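## Task

Unclip the timer relay marked 24VAC from the DIN rail and place it in the tray, leaving every other device still clipped onto the rail.

## Robot and tools

ROBOT. Two arms, left_arm and right_arm, each with a two-finger parallel gripper, a wrist camera and a chin camera. Calibrated base positions in the scene frame are left_arm (-0.021, +0.258, +0.018) m and right_arm (+0.045, -0.233, +0.039) m, both turned by about 1 degree about z. A two-camera stand is fixed behind the arms. Loose objects may occasionally be nudged by something else.

FRAMES. Scene frame: origin at table-top height, halfway between the nominal bases; +x points out over the table, +z up, left_arm on the +y side. The arm names do not match image left and right. Each arm reports its hand pose, velocities and targets in its own base frame. Offsets you send are along the current Hand target's own axes. On the gripper, the fingers point along +z and separate along y. end_effector_position is the spot between the pads, roughly 1 cm short of the fingertips. Printed poses can be off by a few centimetres, more at long reach.

execute_actions(actions, cameras). actions is a list of actions; each action is a table of at most 15 rows, one per 1/30 s control step; if shorter, its final row is held until step 15. Each row is one flat list of 14 numbers, each in [-1, 1], covering both arms: left dx, dy, dz, rx, ry, rz, opening, then right dx, dy, dz, rx, ry, rz, opening. The six pose numbers are an offset, not a pose: they count from that arm's Hand target at the start of the action (every row counts from that same start, not the row before). Scale: 1.0 = 0.6 m for dx dy dz and 180 degrees for rx ry rz, which together form one rotation vector. Sending the same offset again moves further. Opening is absolute: +1 fully open (0.094 m), -1 shut. Six zeros leave an arm's pose request unchanged, but its opening number is always a command, so resend the current one to keep it. cameras: list of names, ["all"], or [] for none; images come by default only when actions is empty. An empty actions list also reports fuller state.

move(target, speed, blend, opening_speed, grip_force, blocking, cameras). target is one 14-number row laid out as above, or a list of up to 15 such rows; every row is an offset from the Hand targets at the move's start, never from the previous row. Paths are straight lines run together by both arms, capped at 10 s. speed: m/s along each path, 0.002 to 2.9, default 0.25 (turns up to twice that in rad/s); one value or one per target. blend: metres of corner rounding per target, default 0 (stop at each). opening_speed: rate of the opening command per second on the -1..+1 scale, at least 0.2; use it to close gently. grip_force: newtons per pad, 10 to 50, one value or one per arm; it persists; lower force closes slowly. blocking=false returns after about 0.5 s while motion continues. Opening changes at later targets happen only after everything has come to rest. The result adds a move: line giving the ending (done, off_target, moving, held, fault) and limits (paced = pose clipped, held = steps withheld). done means at rest within 10 mm and 2 degrees; it says nothing about contact. Paths do not avoid obstacles or the other arm, and faster moves lag, overshoot and hit harder.

wait(seconds): 0 to 3600, lets time pass with no new command; a running move keeps going. stop(): brakes a running move, needing some distance. zoom_image(camera, region): region [x0, y0, x1, y1] in pixels of that camera's latest image, at most 504 by 504; cameras are cam_head_left, cam_head_right, cam_high, cam_left_wrist, cam_right_wrist, cam_left_wrist_chin, cam_right_wrist_chin, all 896x504. read_manual(section): licence texts only. finished_scene(scene): the current scene's number; irreversible; after ending scene 1 make no further call in that reply.

RESULTS. Hand target is the last commanded pose after clipping; next offsets start there. The gripper often rests short of it by up to a few cm from friction or load; a fresh execute_actions call re-requests it, or send the remaining gap as an offset. Orientation commands are clipped to within 40 degrees of the measured orientation each step. grip_measured uses the opening scale; empty it may read up to ~2.5 mm wide, and on a firmly held hard part about 3 mm narrower than the part. The last Joint positions number per arm is the finger opening in metres. Joint velocities within noise means the arm is still. Joint torques are total drive output with per-arm offset and noise; joints 1-3 wrap at ±28 N m. Tool commands shows current gripper commands.

CAUTIONS. Do not drop parts, release moving parts, slam, hit fixed or heavy things, or push hard; anything ending off the table fails the task. Never let the arms, grippers or wrist cameras press together, and never close one gripper on the other's fingers. Avoid strain on a wrist camera cable. Keep paths away from an arm's own base, where the elbow can whip round; with the wrist near joint 1's axis small moves swing the arm. A blocked arm keeps pushing until you command its target back past the gripper. Holding loads, stretching out or pushing at unreachable poses heats motors: MOTOR HOT appears at 75 °C, at 90 °C that arm folds and idles, at 100 °C it goes limp.

Each tool is called after ">>>" as name(argument=value, ...), one argument or row to a line, values as JSON.

## Session

>>> execute_actions(
  actions=[],
)

Scene clock: 0.00 s.
left_arm: end_effector_position=(+0.4017, -0.0074, +0.0905) grip_measured=+1.000 end_effector_quat_wxyz=(+0.576, +0.021, +0.817, +0.009) | right_arm: end_effector_position=(+0.4171, -0.0451, +0.1133) grip_measured=+1.000 end_effector_quat_wxyz=(+0.579, +0.093, +0.807, -0.072)
Joint positions: left_arm=[-0.029 1.582 0.372 0.867 -0.018 0.034 0.094] | right_arm=[-0.023 1.56 0.475 0.753 0.203 0.061 0.094]
Joint velocities: within noise
Joint torques (N m): no reading
Motor temperatures (°C): left_arm=[33 33 45 36 29 30 31] | right_arm=[29 35 41 33 28 31 32]
Heat: left arm: 45 °C; right arm: 41 °C.
Hand target: left_arm +0.4075, -0.0075, +0.1063; +0.597, +0.020, +0.802, +0.009 | right_arm +0.4193, -0.0454, +0.1199; +0.586, +0.093, +0.802, -0.072
Tool commands: left_gripper/opening=+1.0 right_gripper/opening=+1.0

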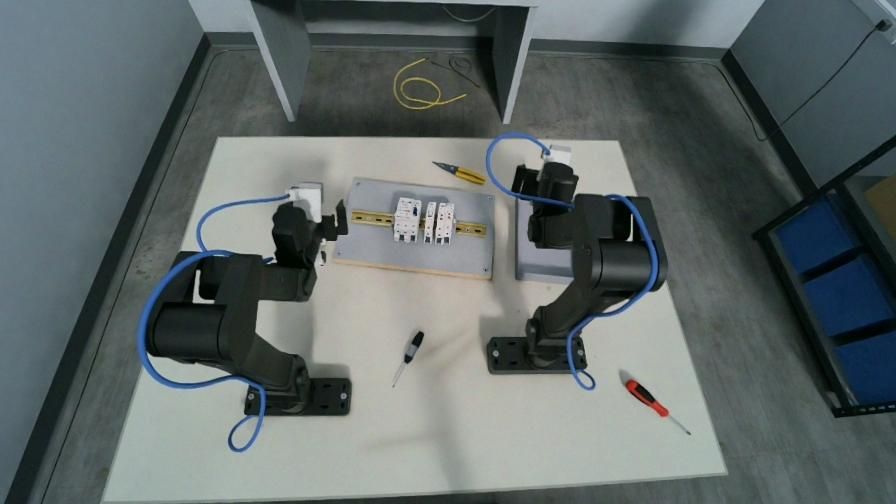

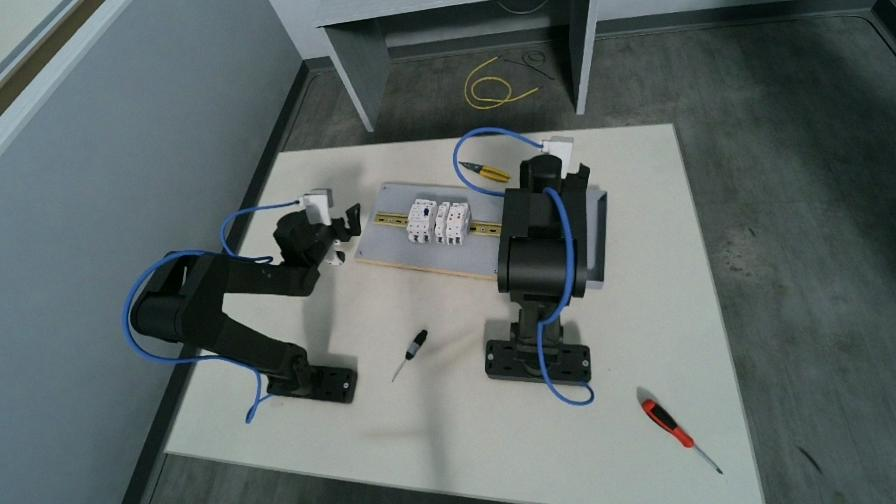

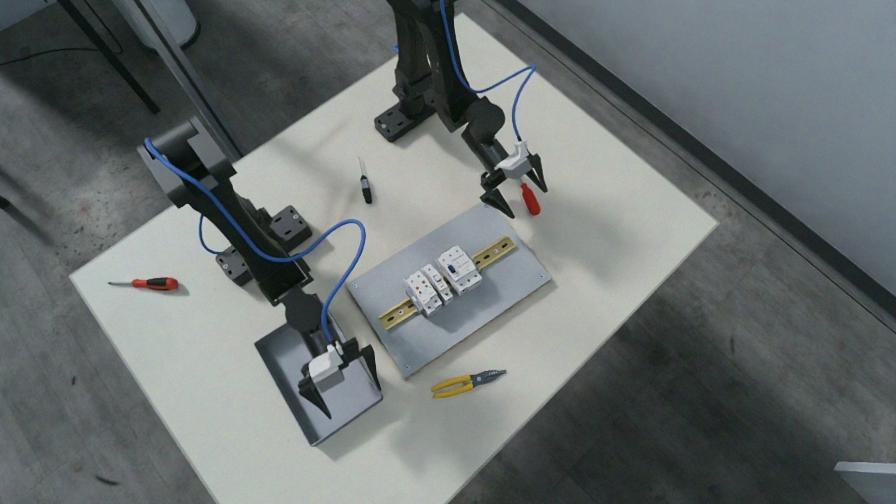

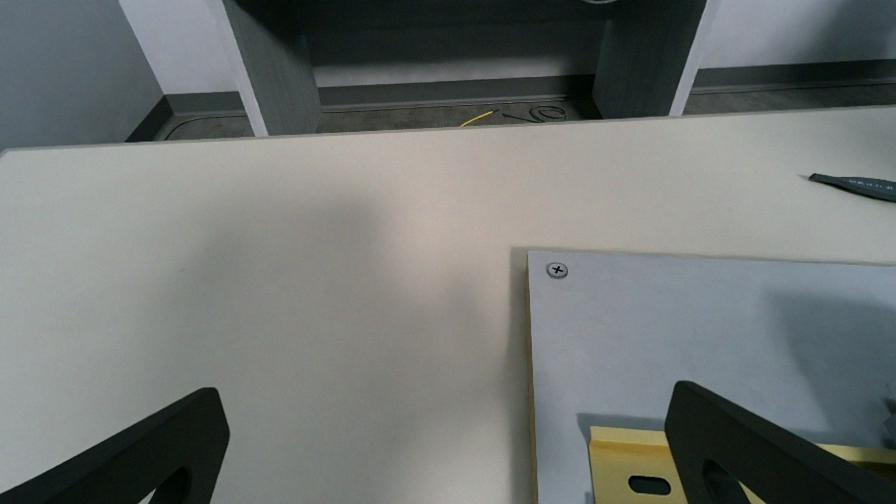

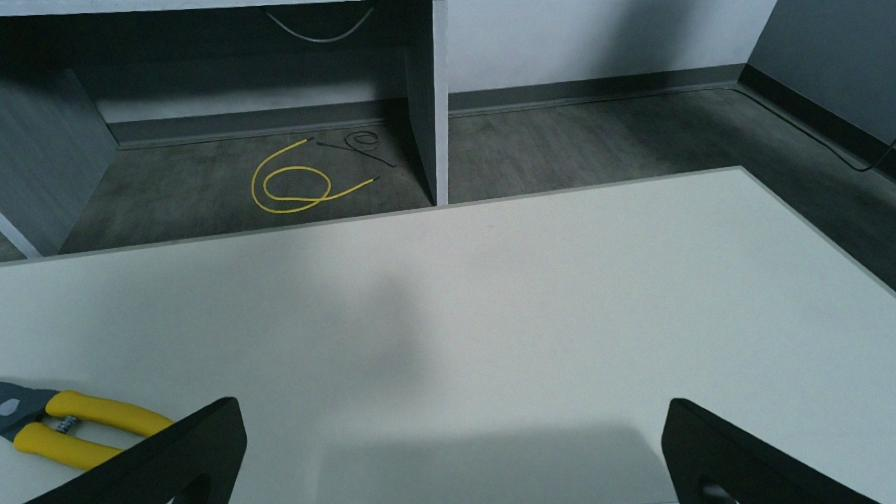

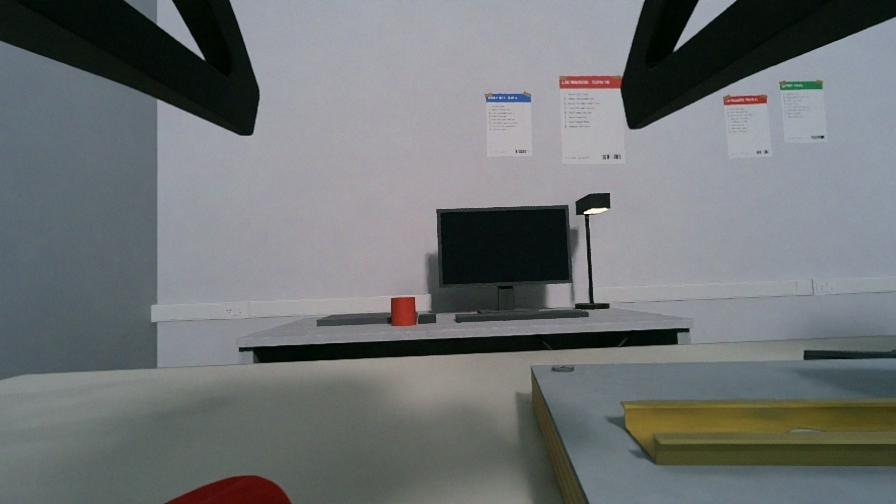

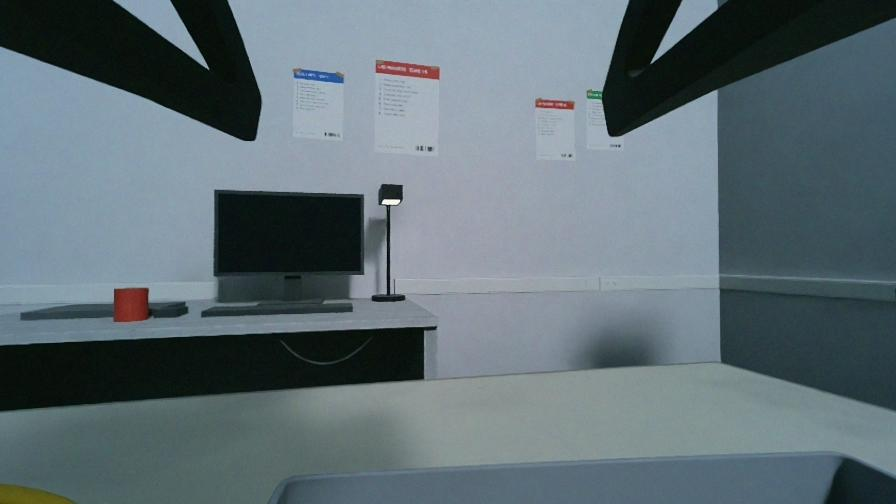

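>>> zoom_image(
  camera="cam_head_left",
  region=[380, 180, 470, 260],
)

>>> zoom_image(
  camera="cam_high",
  region=[370, 220, 530, 330],
)

>>> zoom_image(
  camera="cam_head_right",
  region=[390, 180, 490, 260],
)

Scaled by 5.600 from the camera's image (finer frame: 1280x720).

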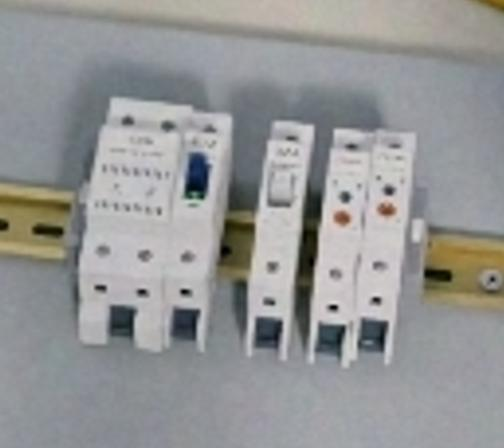

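Scaled by 3.150 from the camera's image (finer frame: 1280x720).

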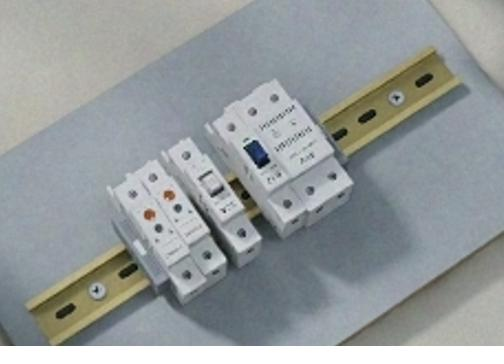

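Scaled by 5.040 from the camera's image (finer frame: 1280x720).

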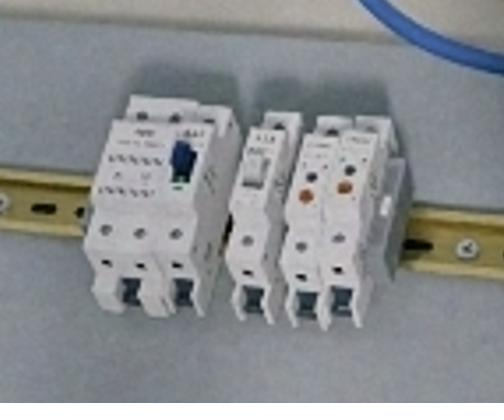

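>>> move(
  target=[0,0,0,0,0,0,1,-0.0725,0.361,-0.275,-0.049,0.4,-0.064,1],
  cameras=["cam_right_wrist","cam_head_left","cam_right_wrist_chin"],
)

Scene clock: 22.13 s.
left_arm: end_effector_position=(+0.4017, -0.0074, +0.0905) grip_measured=+1.000 end_effector_quat_wxyz=(+0.576, +0.021, +0.817, +0.009) | right_arm: end_effector_position=(+0.3291, +0.1950, +0.2064) grip_measured=+1.000 end_effector_quat_wxyz=(+0.060, -0.003, +0.998, +0.028)
Joint positions: left_arm=[-0.029 1.582 0.372 0.867 -0.018 0.034 0.094] | right_arm=[0.538 1.935 2.057 -1.561 0.012 0.531 0.094]
Joint torques (N m): left_arm=[-0.02 -5.46 5.57 1.88 0.02 0] | right_arm=[0.35 -6.74 9.57 -0.01 -0.2 0.1]
Heat: left arm: 46 °C; right arm: 43 °C.
Hand target: left_arm +0.4075, -0.0075, +0.1063; +0.597, +0.020, +0.802, +0.009 | right_arm +0.3301, +0.1994, +0.2105; +0.000, +0.000, +1.000, +0.000
Off the commanded pose: left_arm 0.017 m, 3 deg | right_arm 0.006 m, 8 deg.
joint sent to its limit (right arm) — joint 4 (wrist pitch), lower limit. The joint targets are off in orientation, not in position.
move: off_target (right_arm)
Images, in order (width x height): cam_head_left 896x504, cam_right_wrist 896x504, cam_right_wrist_chin 896x504.

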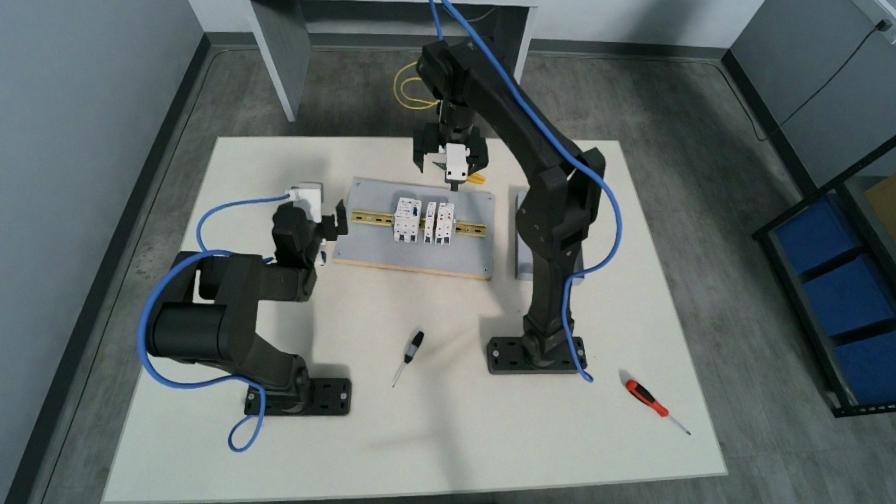

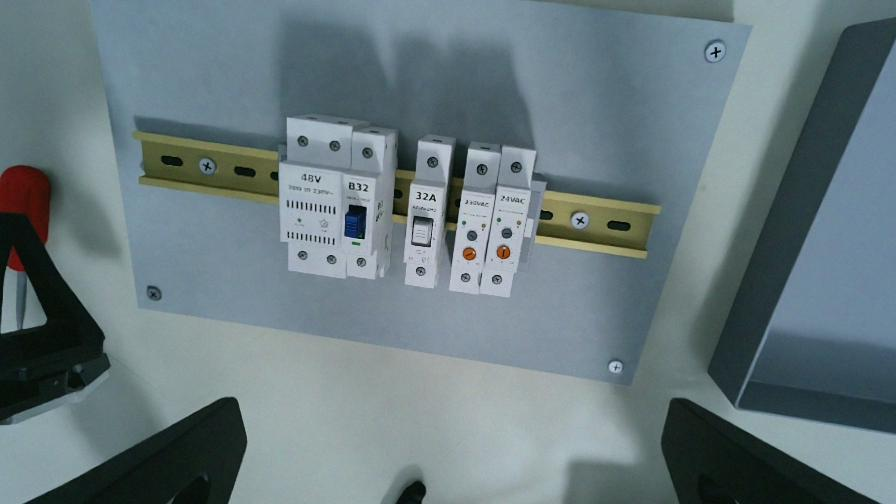

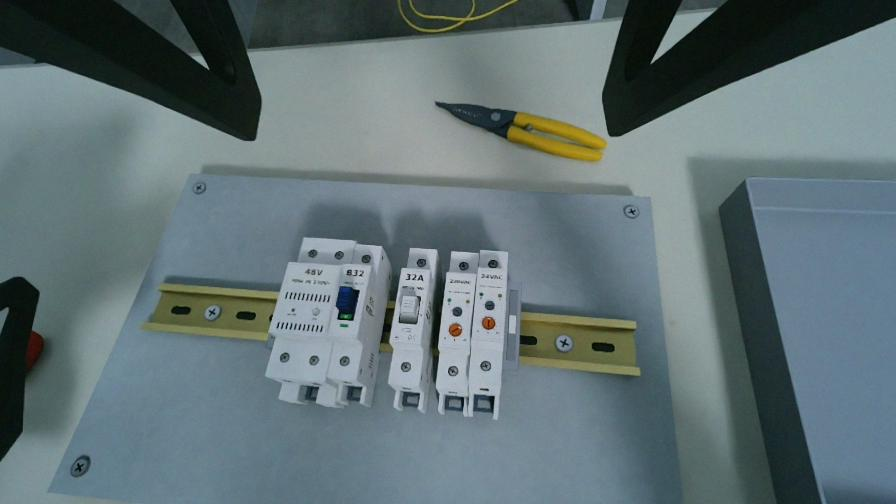

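>>> zoom_image(
  camera="cam_right_wrist_chin",
  region=[370, 230, 550, 430],
)

>>> zoom_image(
  camera="cam_right_wrist",
  region=[390, 120, 570, 310],
)

Scaled by 2.520 from the camera's image (finer frame: 1280x720).

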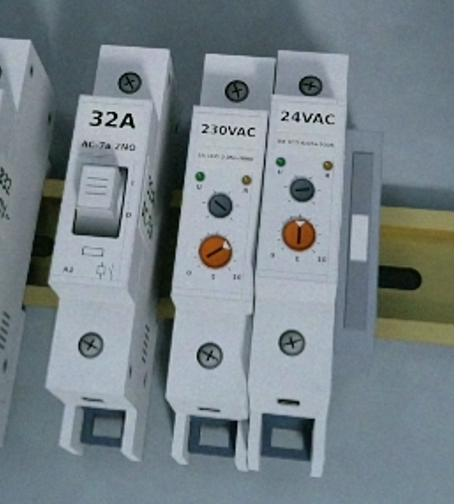

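Scaled by 2.653 from the camera's image (finer frame: 1280x720).

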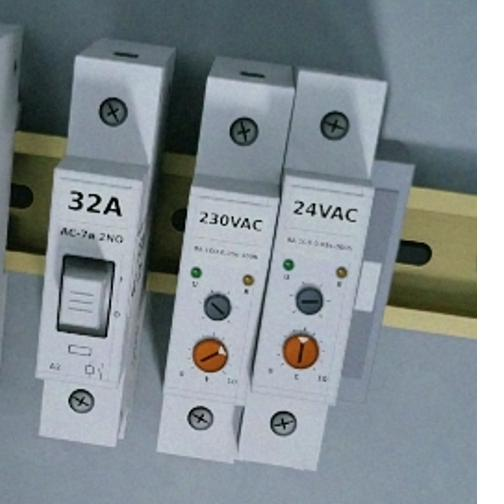

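>>> move(
  target=[0,0,0,0,0,0,1,-0.0067,-0.0433,0.1417,0,0,-0.4556,1],
  cameras=["cam_right_wrist","cam_head_left","cam_right_wrist_chin"],
)

Scene clock: 68.10 s.
left_arm: end_effector_position=(+0.4017, -0.0074, +0.0905) grip_measured=+1.000 end_effector_quat_wxyz=(+0.576, +0.021, +0.817, +0.009) | right_arm: end_effector_position=(+0.3337, +0.1773, +0.1338) grip_measured=+1.000 end_effector_quat_wxyz=(+0.010, -0.656, +0.755, +0.000)
Joint positions: left_arm=[-0.029 1.582 0.372 0.867 -0.018 0.034 0.094] | right_arm=[0.484 1.967 1.816 -1.4 -0.005 -0.948 0.094]
Joint torques (N m): left_arm=[-0.02 -5.44 5.57 1.89 0.03 0] | right_arm=[-0.7 -7.21 5.12 0.05 -0.02 -0.11]
Motor temperatures (°C): left_arm=[33 33 46 43 29 30 30] | right_arm=[29 37 45 33 28 31 32]
Heat: left arm: 46 °C; right arm: 45 °C.
Hand target: left_arm +0.4075, -0.0075, +0.1063; +0.597, +0.020, +0.802, +0.009 | right_arm +0.3340, +0.1734, +0.1253; +0.000, -0.656, +0.754, +0.000
Off the commanded pose: left_arm 0.017 m, 3 deg | right_arm 0.009 m, 1 deg.
move: done
Images, in order (width x height): cam_head_left 896x504, cam_right_wrist 896x504, cam_right_wrist_chin 896x504.

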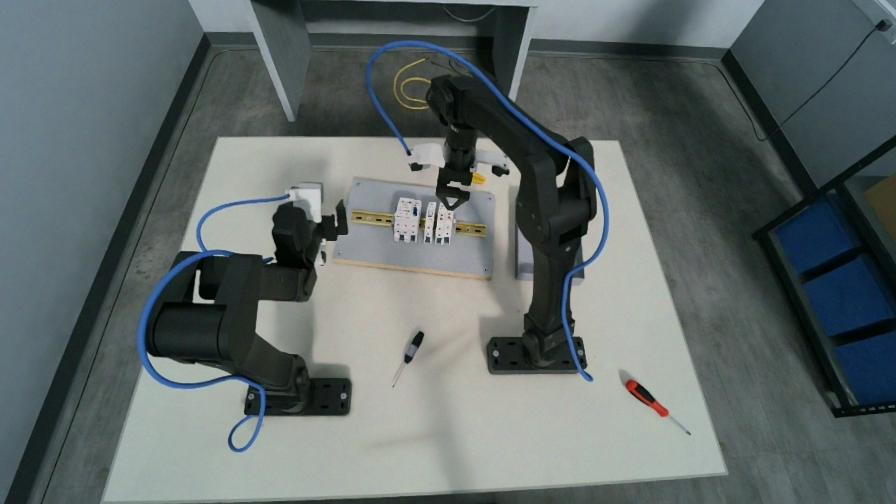

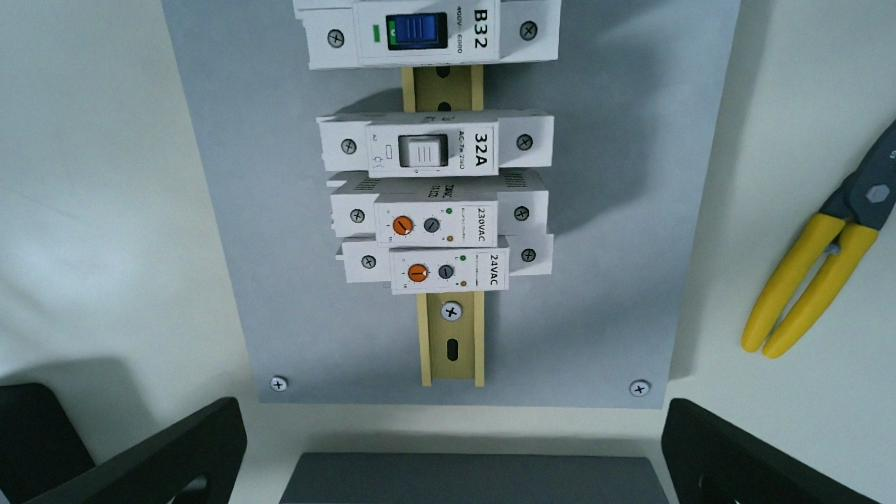

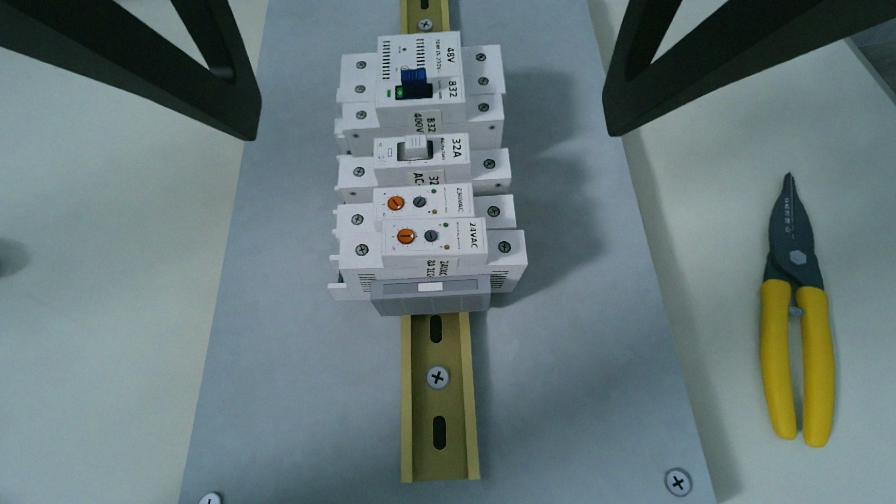

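>>> move(
  target=[0,0,0,0,0,0,1,0.0067,0,0.095,0,0,-0.0095,0.3],
  speed=0.1,
  cameras=["cam_right_wrist","cam_right_wrist_chin"],
)

Scene clock: 85.53 s.
left_arm: end_effector_position=(+0.4017, -0.0074, +0.0905) grip_measured=+1.000 end_effector_quat_wxyz=(+0.576, +0.021, +0.817, +0.009) | right_arm: end_effector_position=(+0.3347, +0.1737, +0.0777) grip_measured=+0.303 end_effector_quat_wxyz=(+0.011, -0.667, +0.745, -0.001)
Joint positions: left_arm=[-0.029 1.582 0.372 0.867 -0.018 0.034 0.094] | right_arm=[0.474 1.967 1.592 -1.174 -0.004 -0.987 0.061]
Joint torques (N m): left_arm=[-0.02 -5.45 5.57 1.89 0.02 0] | right_arm=[-0.66 -6.99 5.07 0.06 -0.04 -0.06]
Heat: left arm: 46 °C; right arm: 43 °C.
Hand target: left_arm +0.4075, -0.0075, +0.1063; +0.597, +0.020, +0.802, +0.009 | right_arm +0.3334, +0.1695, +0.0683; +0.000, -0.668, +0.744, +0.000
Off the commanded pose: left_arm 0.017 m, 3 deg | right_arm 0.010 m, 1 deg.
move: done

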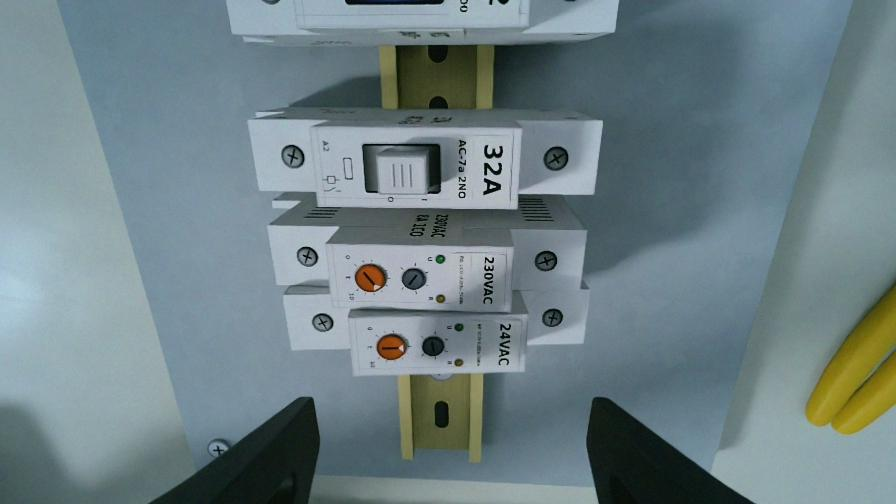

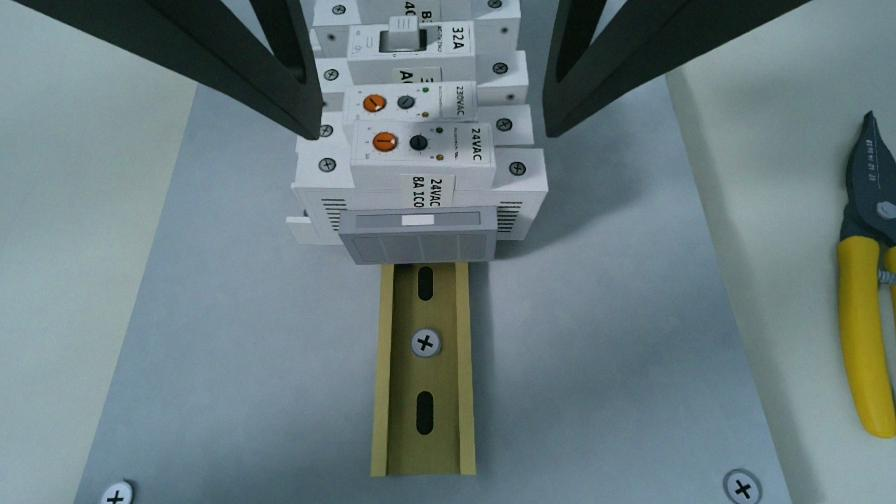

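>>> move(
  target=[0,0,0,0,0,0,1,-0.0045,0.0055,0.0267,0,0,0,0.3],
  speed=0.06,
  cameras=["cam_right_wrist","cam_right_wrist_chin"],
)

Scene clock: 97.50 s.
left_arm: end_effector_position=(+0.4017, -0.0074, +0.0905) grip_measured=+1.000 end_effector_quat_wxyz=(+0.576, +0.021, +0.817, +0.009) | right_arm: end_effector_position=(+0.3337, +0.1732, +0.0611) grip_measured=+0.303 end_effector_quat_wxyz=(+0.010, -0.667, +0.745, -0.001)
Joint positions: left_arm=[-0.029 1.582 0.372 0.867 -0.018 0.034 0.094] | right_arm=[0.474 1.976 1.537 -1.113 -0.004 -0.987 0.061]
Joint torques (N m): left_arm=[-0.02 -5.44 5.59 1.89 0.03 0] | right_arm=[0.34 -7.13 5.15 0.11 -0.04 0.04]
Heat: left arm: 46 °C; right arm: 42 °C.
Hand target: left_arm +0.4075, -0.0075, +0.1063; +0.597, +0.020, +0.802, +0.009 | right_arm +0.3304, +0.1726, +0.0523; +0.000, -0.668, +0.745, +0.000
Off the commanded pose: left_arm 0.017 m, 3 deg | right_arm 0.009 m, 1 deg.
move: done

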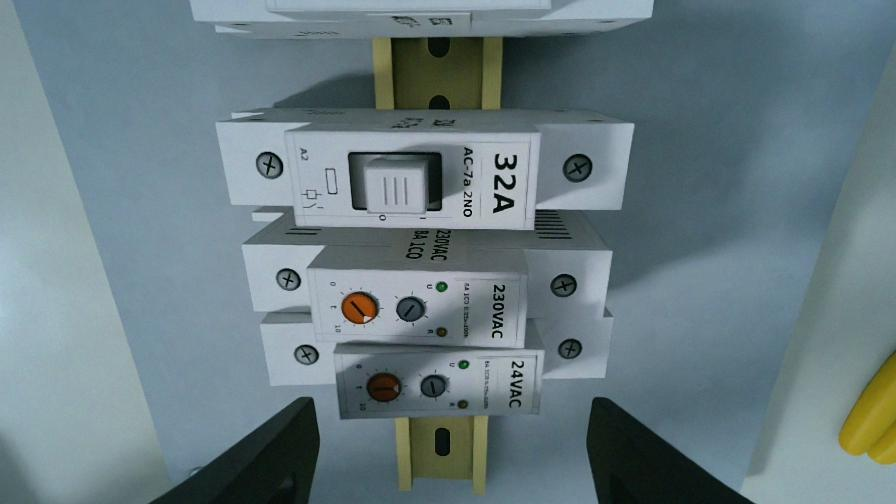

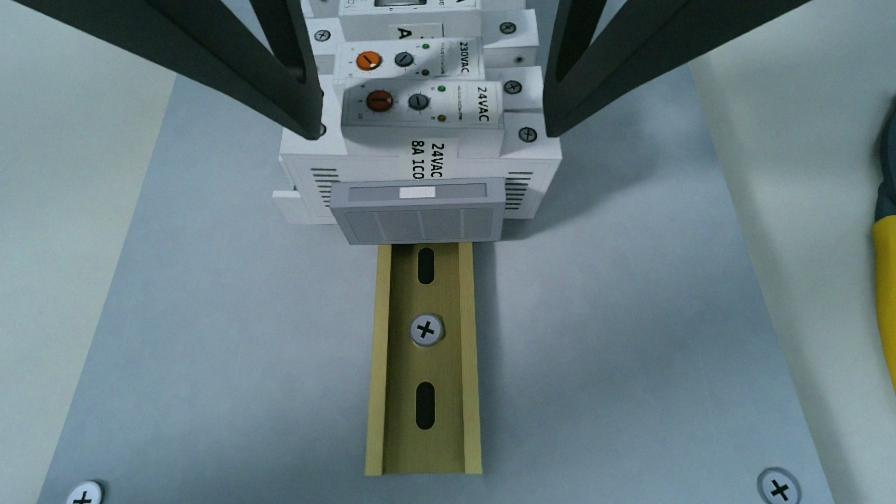

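>>> move(
  target=[0,0,0,0,0,0,1,-0.007,0.0058,0.0125,0,0,0,0.3],
  speed=0.06,
  cameras=["cam_right_wrist","cam_right_wrist_chin"],
)

Scene clock: 104.53 s.
left_arm: end_effector_position=(+0.4017, -0.0074, +0.0905) grip_measured=+1.000 end_effector_quat_wxyz=(+0.576, +0.021, +0.817, +0.009) | right_arm: end_effector_position=(+0.3314, +0.1771, +0.0540) grip_measured=+0.303 end_effector_quat_wxyz=(+0.010, -0.668, +0.744, -0.001)
Joint positions: left_arm=[-0.029 1.582 0.372 0.867 -0.018 0.034 0.094] | right_arm=[0.487 1.98 1.514 -1.085 -0.003 -0.976 0.061]
Joint torques (N m): left_arm=[-0.02 -5.45 5.59 1.88 0.02 0] | right_arm=[0.46 -6.99 5.07 0.06 -0.03 0.05]
Heat: left arm: 46 °C; right arm: 42 °C.
Hand target: left_arm +0.4075, -0.0075, +0.1063; +0.597, +0.020, +0.802, +0.009 | right_arm +0.3274, +0.1771, +0.0449; +0.000, -0.668, +0.744, +0.000
Off the commanded pose: left_arm 0.017 m, 3 deg | right_arm 0.010 m, 1 deg.
move: done

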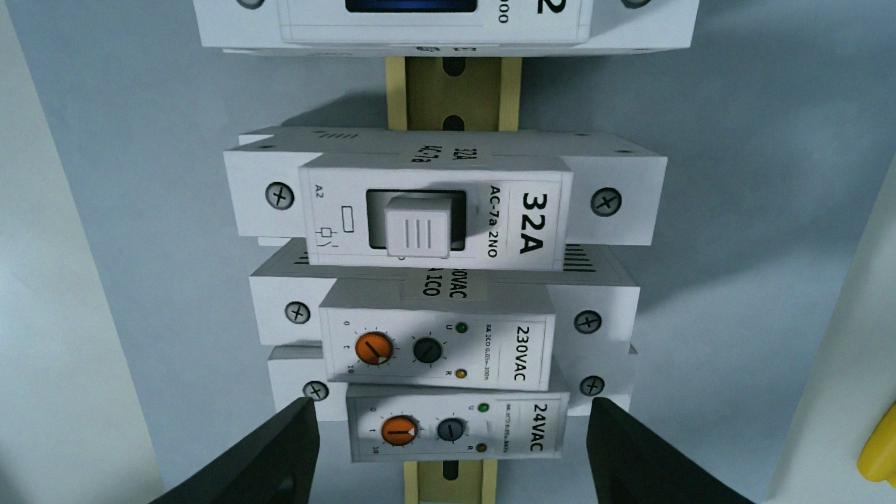

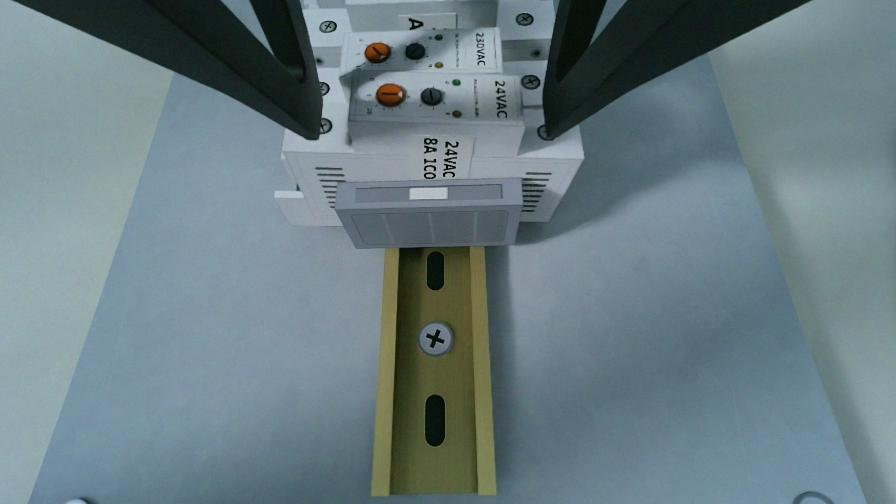

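>>> move(
  target=[0,0,0,0,0,0,1,0.004,0,-0.003,0,0,0,0.3],
  speed=0.06,
)

>>> move(
  target=[0,0,0,0,0,0,1,0,0,0,0,0,0,-0.3],
  opening_speed=0.3,
  cameras=["cam_right_wrist","cam_right_wrist_chin"],
)

Scene clock: 109.60 s.
left_arm: end_effector_position=(+0.4017, -0.0074, +0.0905) grip_measured=+1.000 end_effector_quat_wxyz=(+0.576, +0.021, +0.817, +0.009) | right_arm: end_effector_position=(+0.3316, +0.1771, +0.0540) grip_measured=+0.303 end_effector_quat_wxyz=(+0.011, -0.668, +0.744, -0.001)
Joint positions: left_arm=[-0.029 1.582 0.372 0.867 -0.018 0.034 0.094] | right_arm=[0.487 1.98 1.514 -1.084 -0.002 -0.975 0.061]
Joint torques (N m): left_arm=[-0.02 -5.44 5.59 1.89 0.03 0] | right_arm=[0.05 -7.45 4.85 0 -0.05 0.01]
Heat: left arm: 46 °C; right arm: 42 °C.
Hand target: left_arm +0.4075, -0.0075, +0.1063; +0.597, +0.020, +0.802, +0.009 | right_arm +0.3272, +0.1747, +0.0467; +0.000, -0.668, +0.744, +0.000
Off the commanded pose: left_arm 0.017 m, 3 deg | right_arm 0.009 m, 1 deg.
move: done

Scene clock: 111.80 s.
left_arm: end_effector_position=(+0.4017, -0.0074, +0.0905) grip_measured=+1.000 end_effector_quat_wxyz=(+0.576, +0.021, +0.817, +0.009) | right_arm: end_effector_position=(+0.3316, +0.1771, +0.0540) grip_measured=-0.053 end_effector_quat_wxyz=(+0.011, -0.668, +0.744, -0.001)
Joint positions: left_arm=[-0.029 1.582 0.372 0.867 -0.018 0.034 0.094] | right_arm=[0.487 1.98 1.514 -1.084 -0.002 -0.975 0.044]
Joint torques (N m): left_arm=[-0.02 -5.45 5.57 1.89 0.03 0] | right_arm=[0.05 -7.47 4.85 0 -0.06 0.01]
Heat: left arm: 46 °C; right arm: 42 °C.
Hand target: left_arm +0.4075, -0.0075, +0.1063; +0.597, +0.020, +0.802, +0.009 | right_arm +0.3272, +0.1747, +0.0467; +0.000, -0.668, +0.744, +0.000
Off the commanded pose: left_arm 0.017 m, 3 deg | right_arm 0.009 m, 1 deg.
move: done

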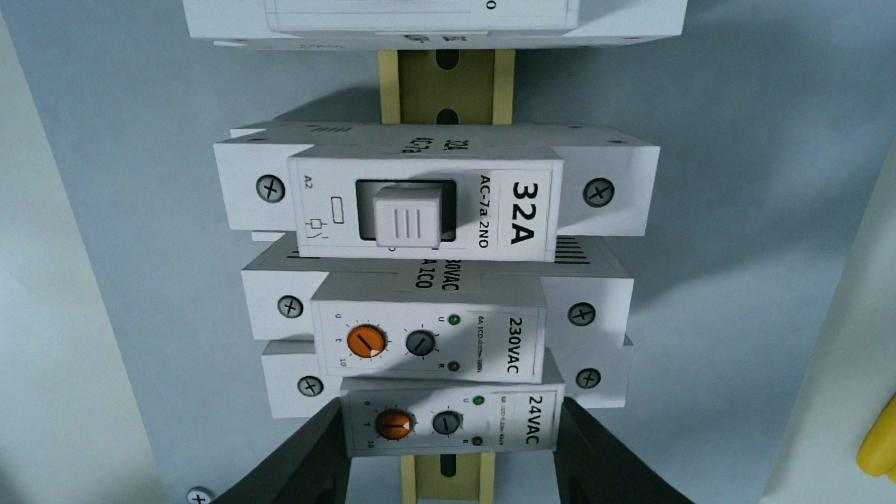

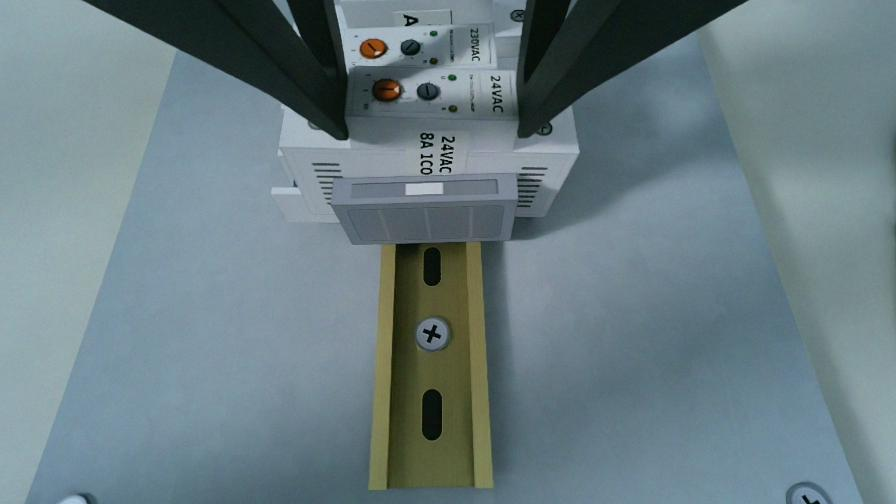

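>>> move(
  target=[0,0,0,0,0,0,1,0,0,0,0,0,0,-0.25],
  opening_speed=0.3,
)

>>> move(
  target=[0,0,0,0,0,0,1,0,-0.021,-0.02,-0.083,0,0,-0.25],
  speed=0.05,
  cameras=["cam_right_wrist","cam_right_wrist_chin"],
)

Scene clock: 117.77 s.
left_arm: end_effector_position=(+0.4017, -0.0074, +0.0905) grip_measured=+1.000 end_effector_quat_wxyz=(+0.576, +0.021, +0.817, +0.009) | right_arm: end_effector_position=(+0.3316, +0.1771, +0.0540) grip_measured=-0.053 end_effector_quat_wxyz=(+0.011, -0.668, +0.744, -0.001)
Joint positions: left_arm=[-0.029 1.582 0.372 0.867 -0.018 0.034 0.094] | right_arm=[0.487 1.98 1.514 -1.084 -0.002 -0.975 0.044]
Joint torques (N m): left_arm=[-0.03 -5.45 5.57 1.89 0.03 0] | right_arm=[0.06 -7.47 4.88 0 -0.05 0.01]
Heat: left arm: 46 °C; right arm: 42 °C.
Hand target: left_arm +0.4075, -0.0075, +0.1063; +0.597, +0.020, +0.802, +0.009 | right_arm +0.3272, +0.1747, +0.0467; +0.000, -0.668, +0.744, +0.000
Off the commanded pose: left_arm 0.017 m, 3 deg | right_arm 0.009 m, 1 deg.
move: done

Scene clock: 120.97 s.
left_arm: end_effector_position=(+0.4017, -0.0074, +0.0905) grip_measured=+1.000 end_effector_quat_wxyz=(+0.576, +0.021, +0.817, +0.009) | right_arm: end_effector_position=(+0.3420, +0.1736, +0.0548) grip_measured=-0.054 end_effector_quat_wxyz=(-0.078, -0.664, +0.739, +0.083)
Joint positions: left_arm=[-0.029 1.582 0.372 0.867 -0.018 0.034 0.094] | right_arm=[0.416 2.233 1.884 -1.422 -0.109 -1.058 0.044]
Joint torques (N m): left_arm=[-0.03 -5.45 5.57 1.89 0.02 0] | right_arm=[-0.68 -8.46 9.31 -1 -0.37 -0.1]
Heat: left arm: 46 °C; right arm: 42 °C.
Hand target: left_arm +0.4075, -0.0075, +0.1063; +0.597, +0.020, +0.802, +0.009 | right_arm +0.3397, +0.1733, +0.0586; -0.087, -0.662, +0.738, +0.097
Off the commanded pose: left_arm 0.017 m, 3 deg | right_arm 0.005 m, 2 deg.
move: done

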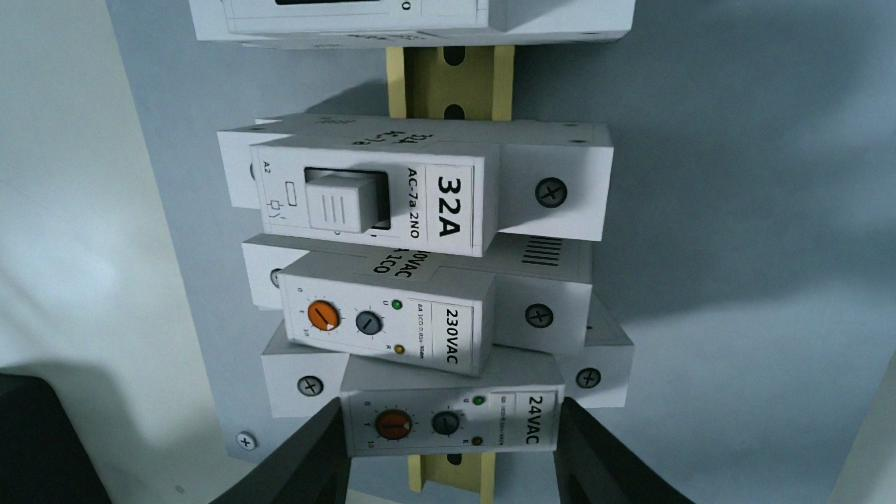

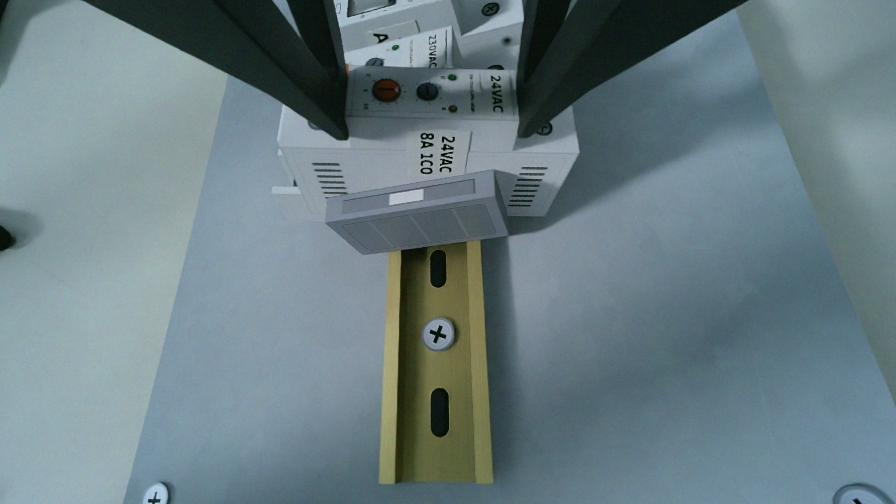

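>>> move(
  target=[
    [0,0,0,0,0,0,1,-0.0015,-0.0093,-0.0163,0,0,0,-0.25],
    [0,0,0,0,0,0,1,-0.0015,0.0345,-0.18,0,0,0,-0.25],
  ],
  speed=[0.04,0.1],
  cameras=["cam_right_wrist","cam_right_wrist_chin","cam_high","cam_head_left"],
)

Scene clock: 128.87 s.
left_arm: end_effector_position=(+0.4017, -0.0074, +0.0905) grip_measured=+1.000 end_effector_quat_wxyz=(+0.576, +0.021, +0.817, +0.009) | right_arm: end_effector_position=(+0.3444, +0.1715, +0.0590) grip_measured=-0.056 end_effector_quat_wxyz=(-0.094, -0.663, +0.738, +0.084)
Joint positions: left_arm=[-0.029 1.582 0.372 0.867 -0.018 0.034 0.094] | right_arm=[0.413 2.273 1.96 -1.49 -0.099 -1.063 0.044]
Joint torques (N m): left_arm=[-0.02 -5.45 5.59 1.88 0.02 0] | right_arm=[-1.07 25.29 11.9 -1.55 -0.5 0.06]
Heat: left arm: 46 °C; right arm: 43 °C.
Hand target: left_arm +0.4075, -0.0075, +0.1063; +0.597, +0.020, +0.802, +0.009 | right_arm +0.3476, +0.1734, +0.1684; -0.087, -0.662, +0.738, +0.097
Off the commanded pose: left_arm 0.017 m, 3 deg | right_arm 0.109 m, 2 deg.
joint sent to its limit (right arm) — joint 4 (wrist pitch), lower limit. The joint targets are off in position and orientation.
move: off_target (right_arm)
Images, in order (width x height): cam_head_left 896x504, cam_high 896x504, cam_right_wrist 896x504, cam_right_wrist_chin 896x504.

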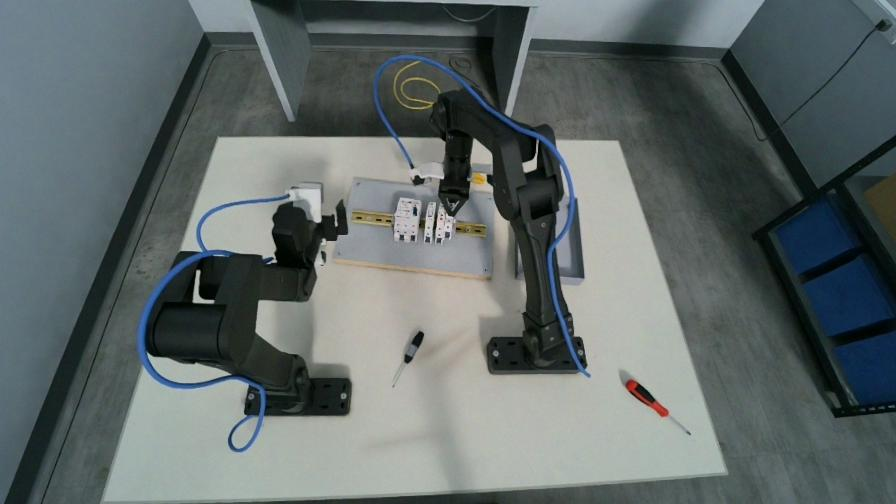

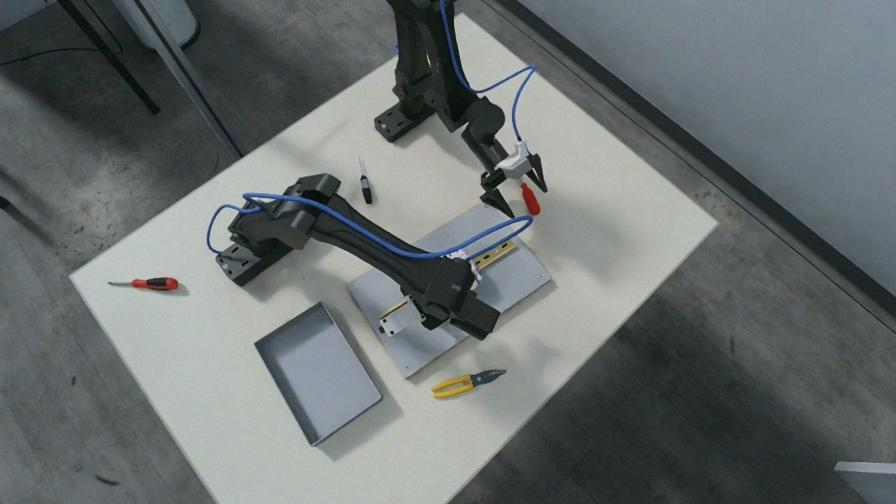

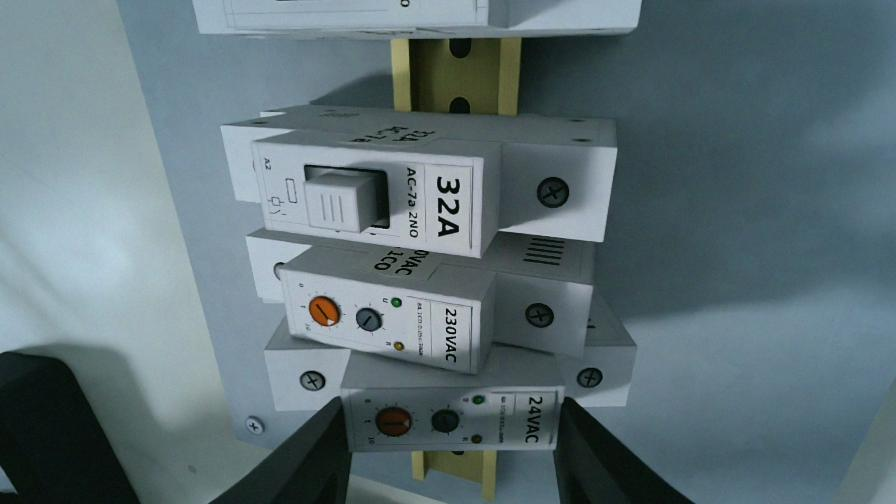

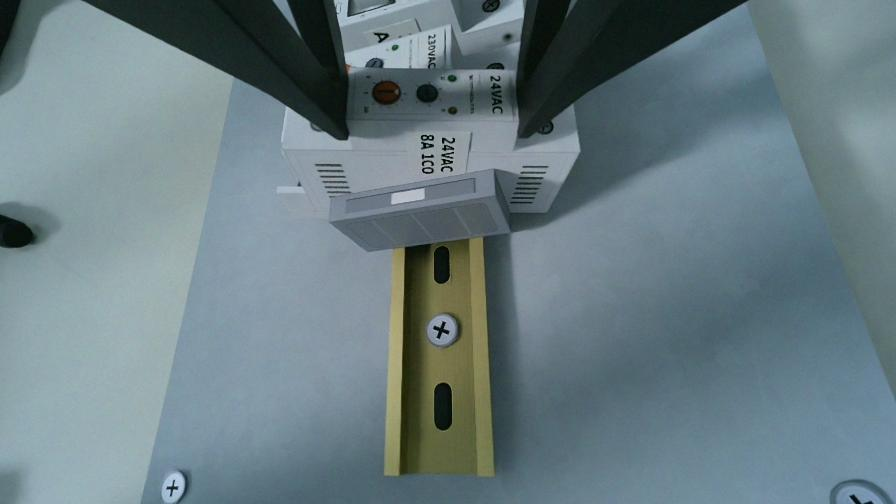

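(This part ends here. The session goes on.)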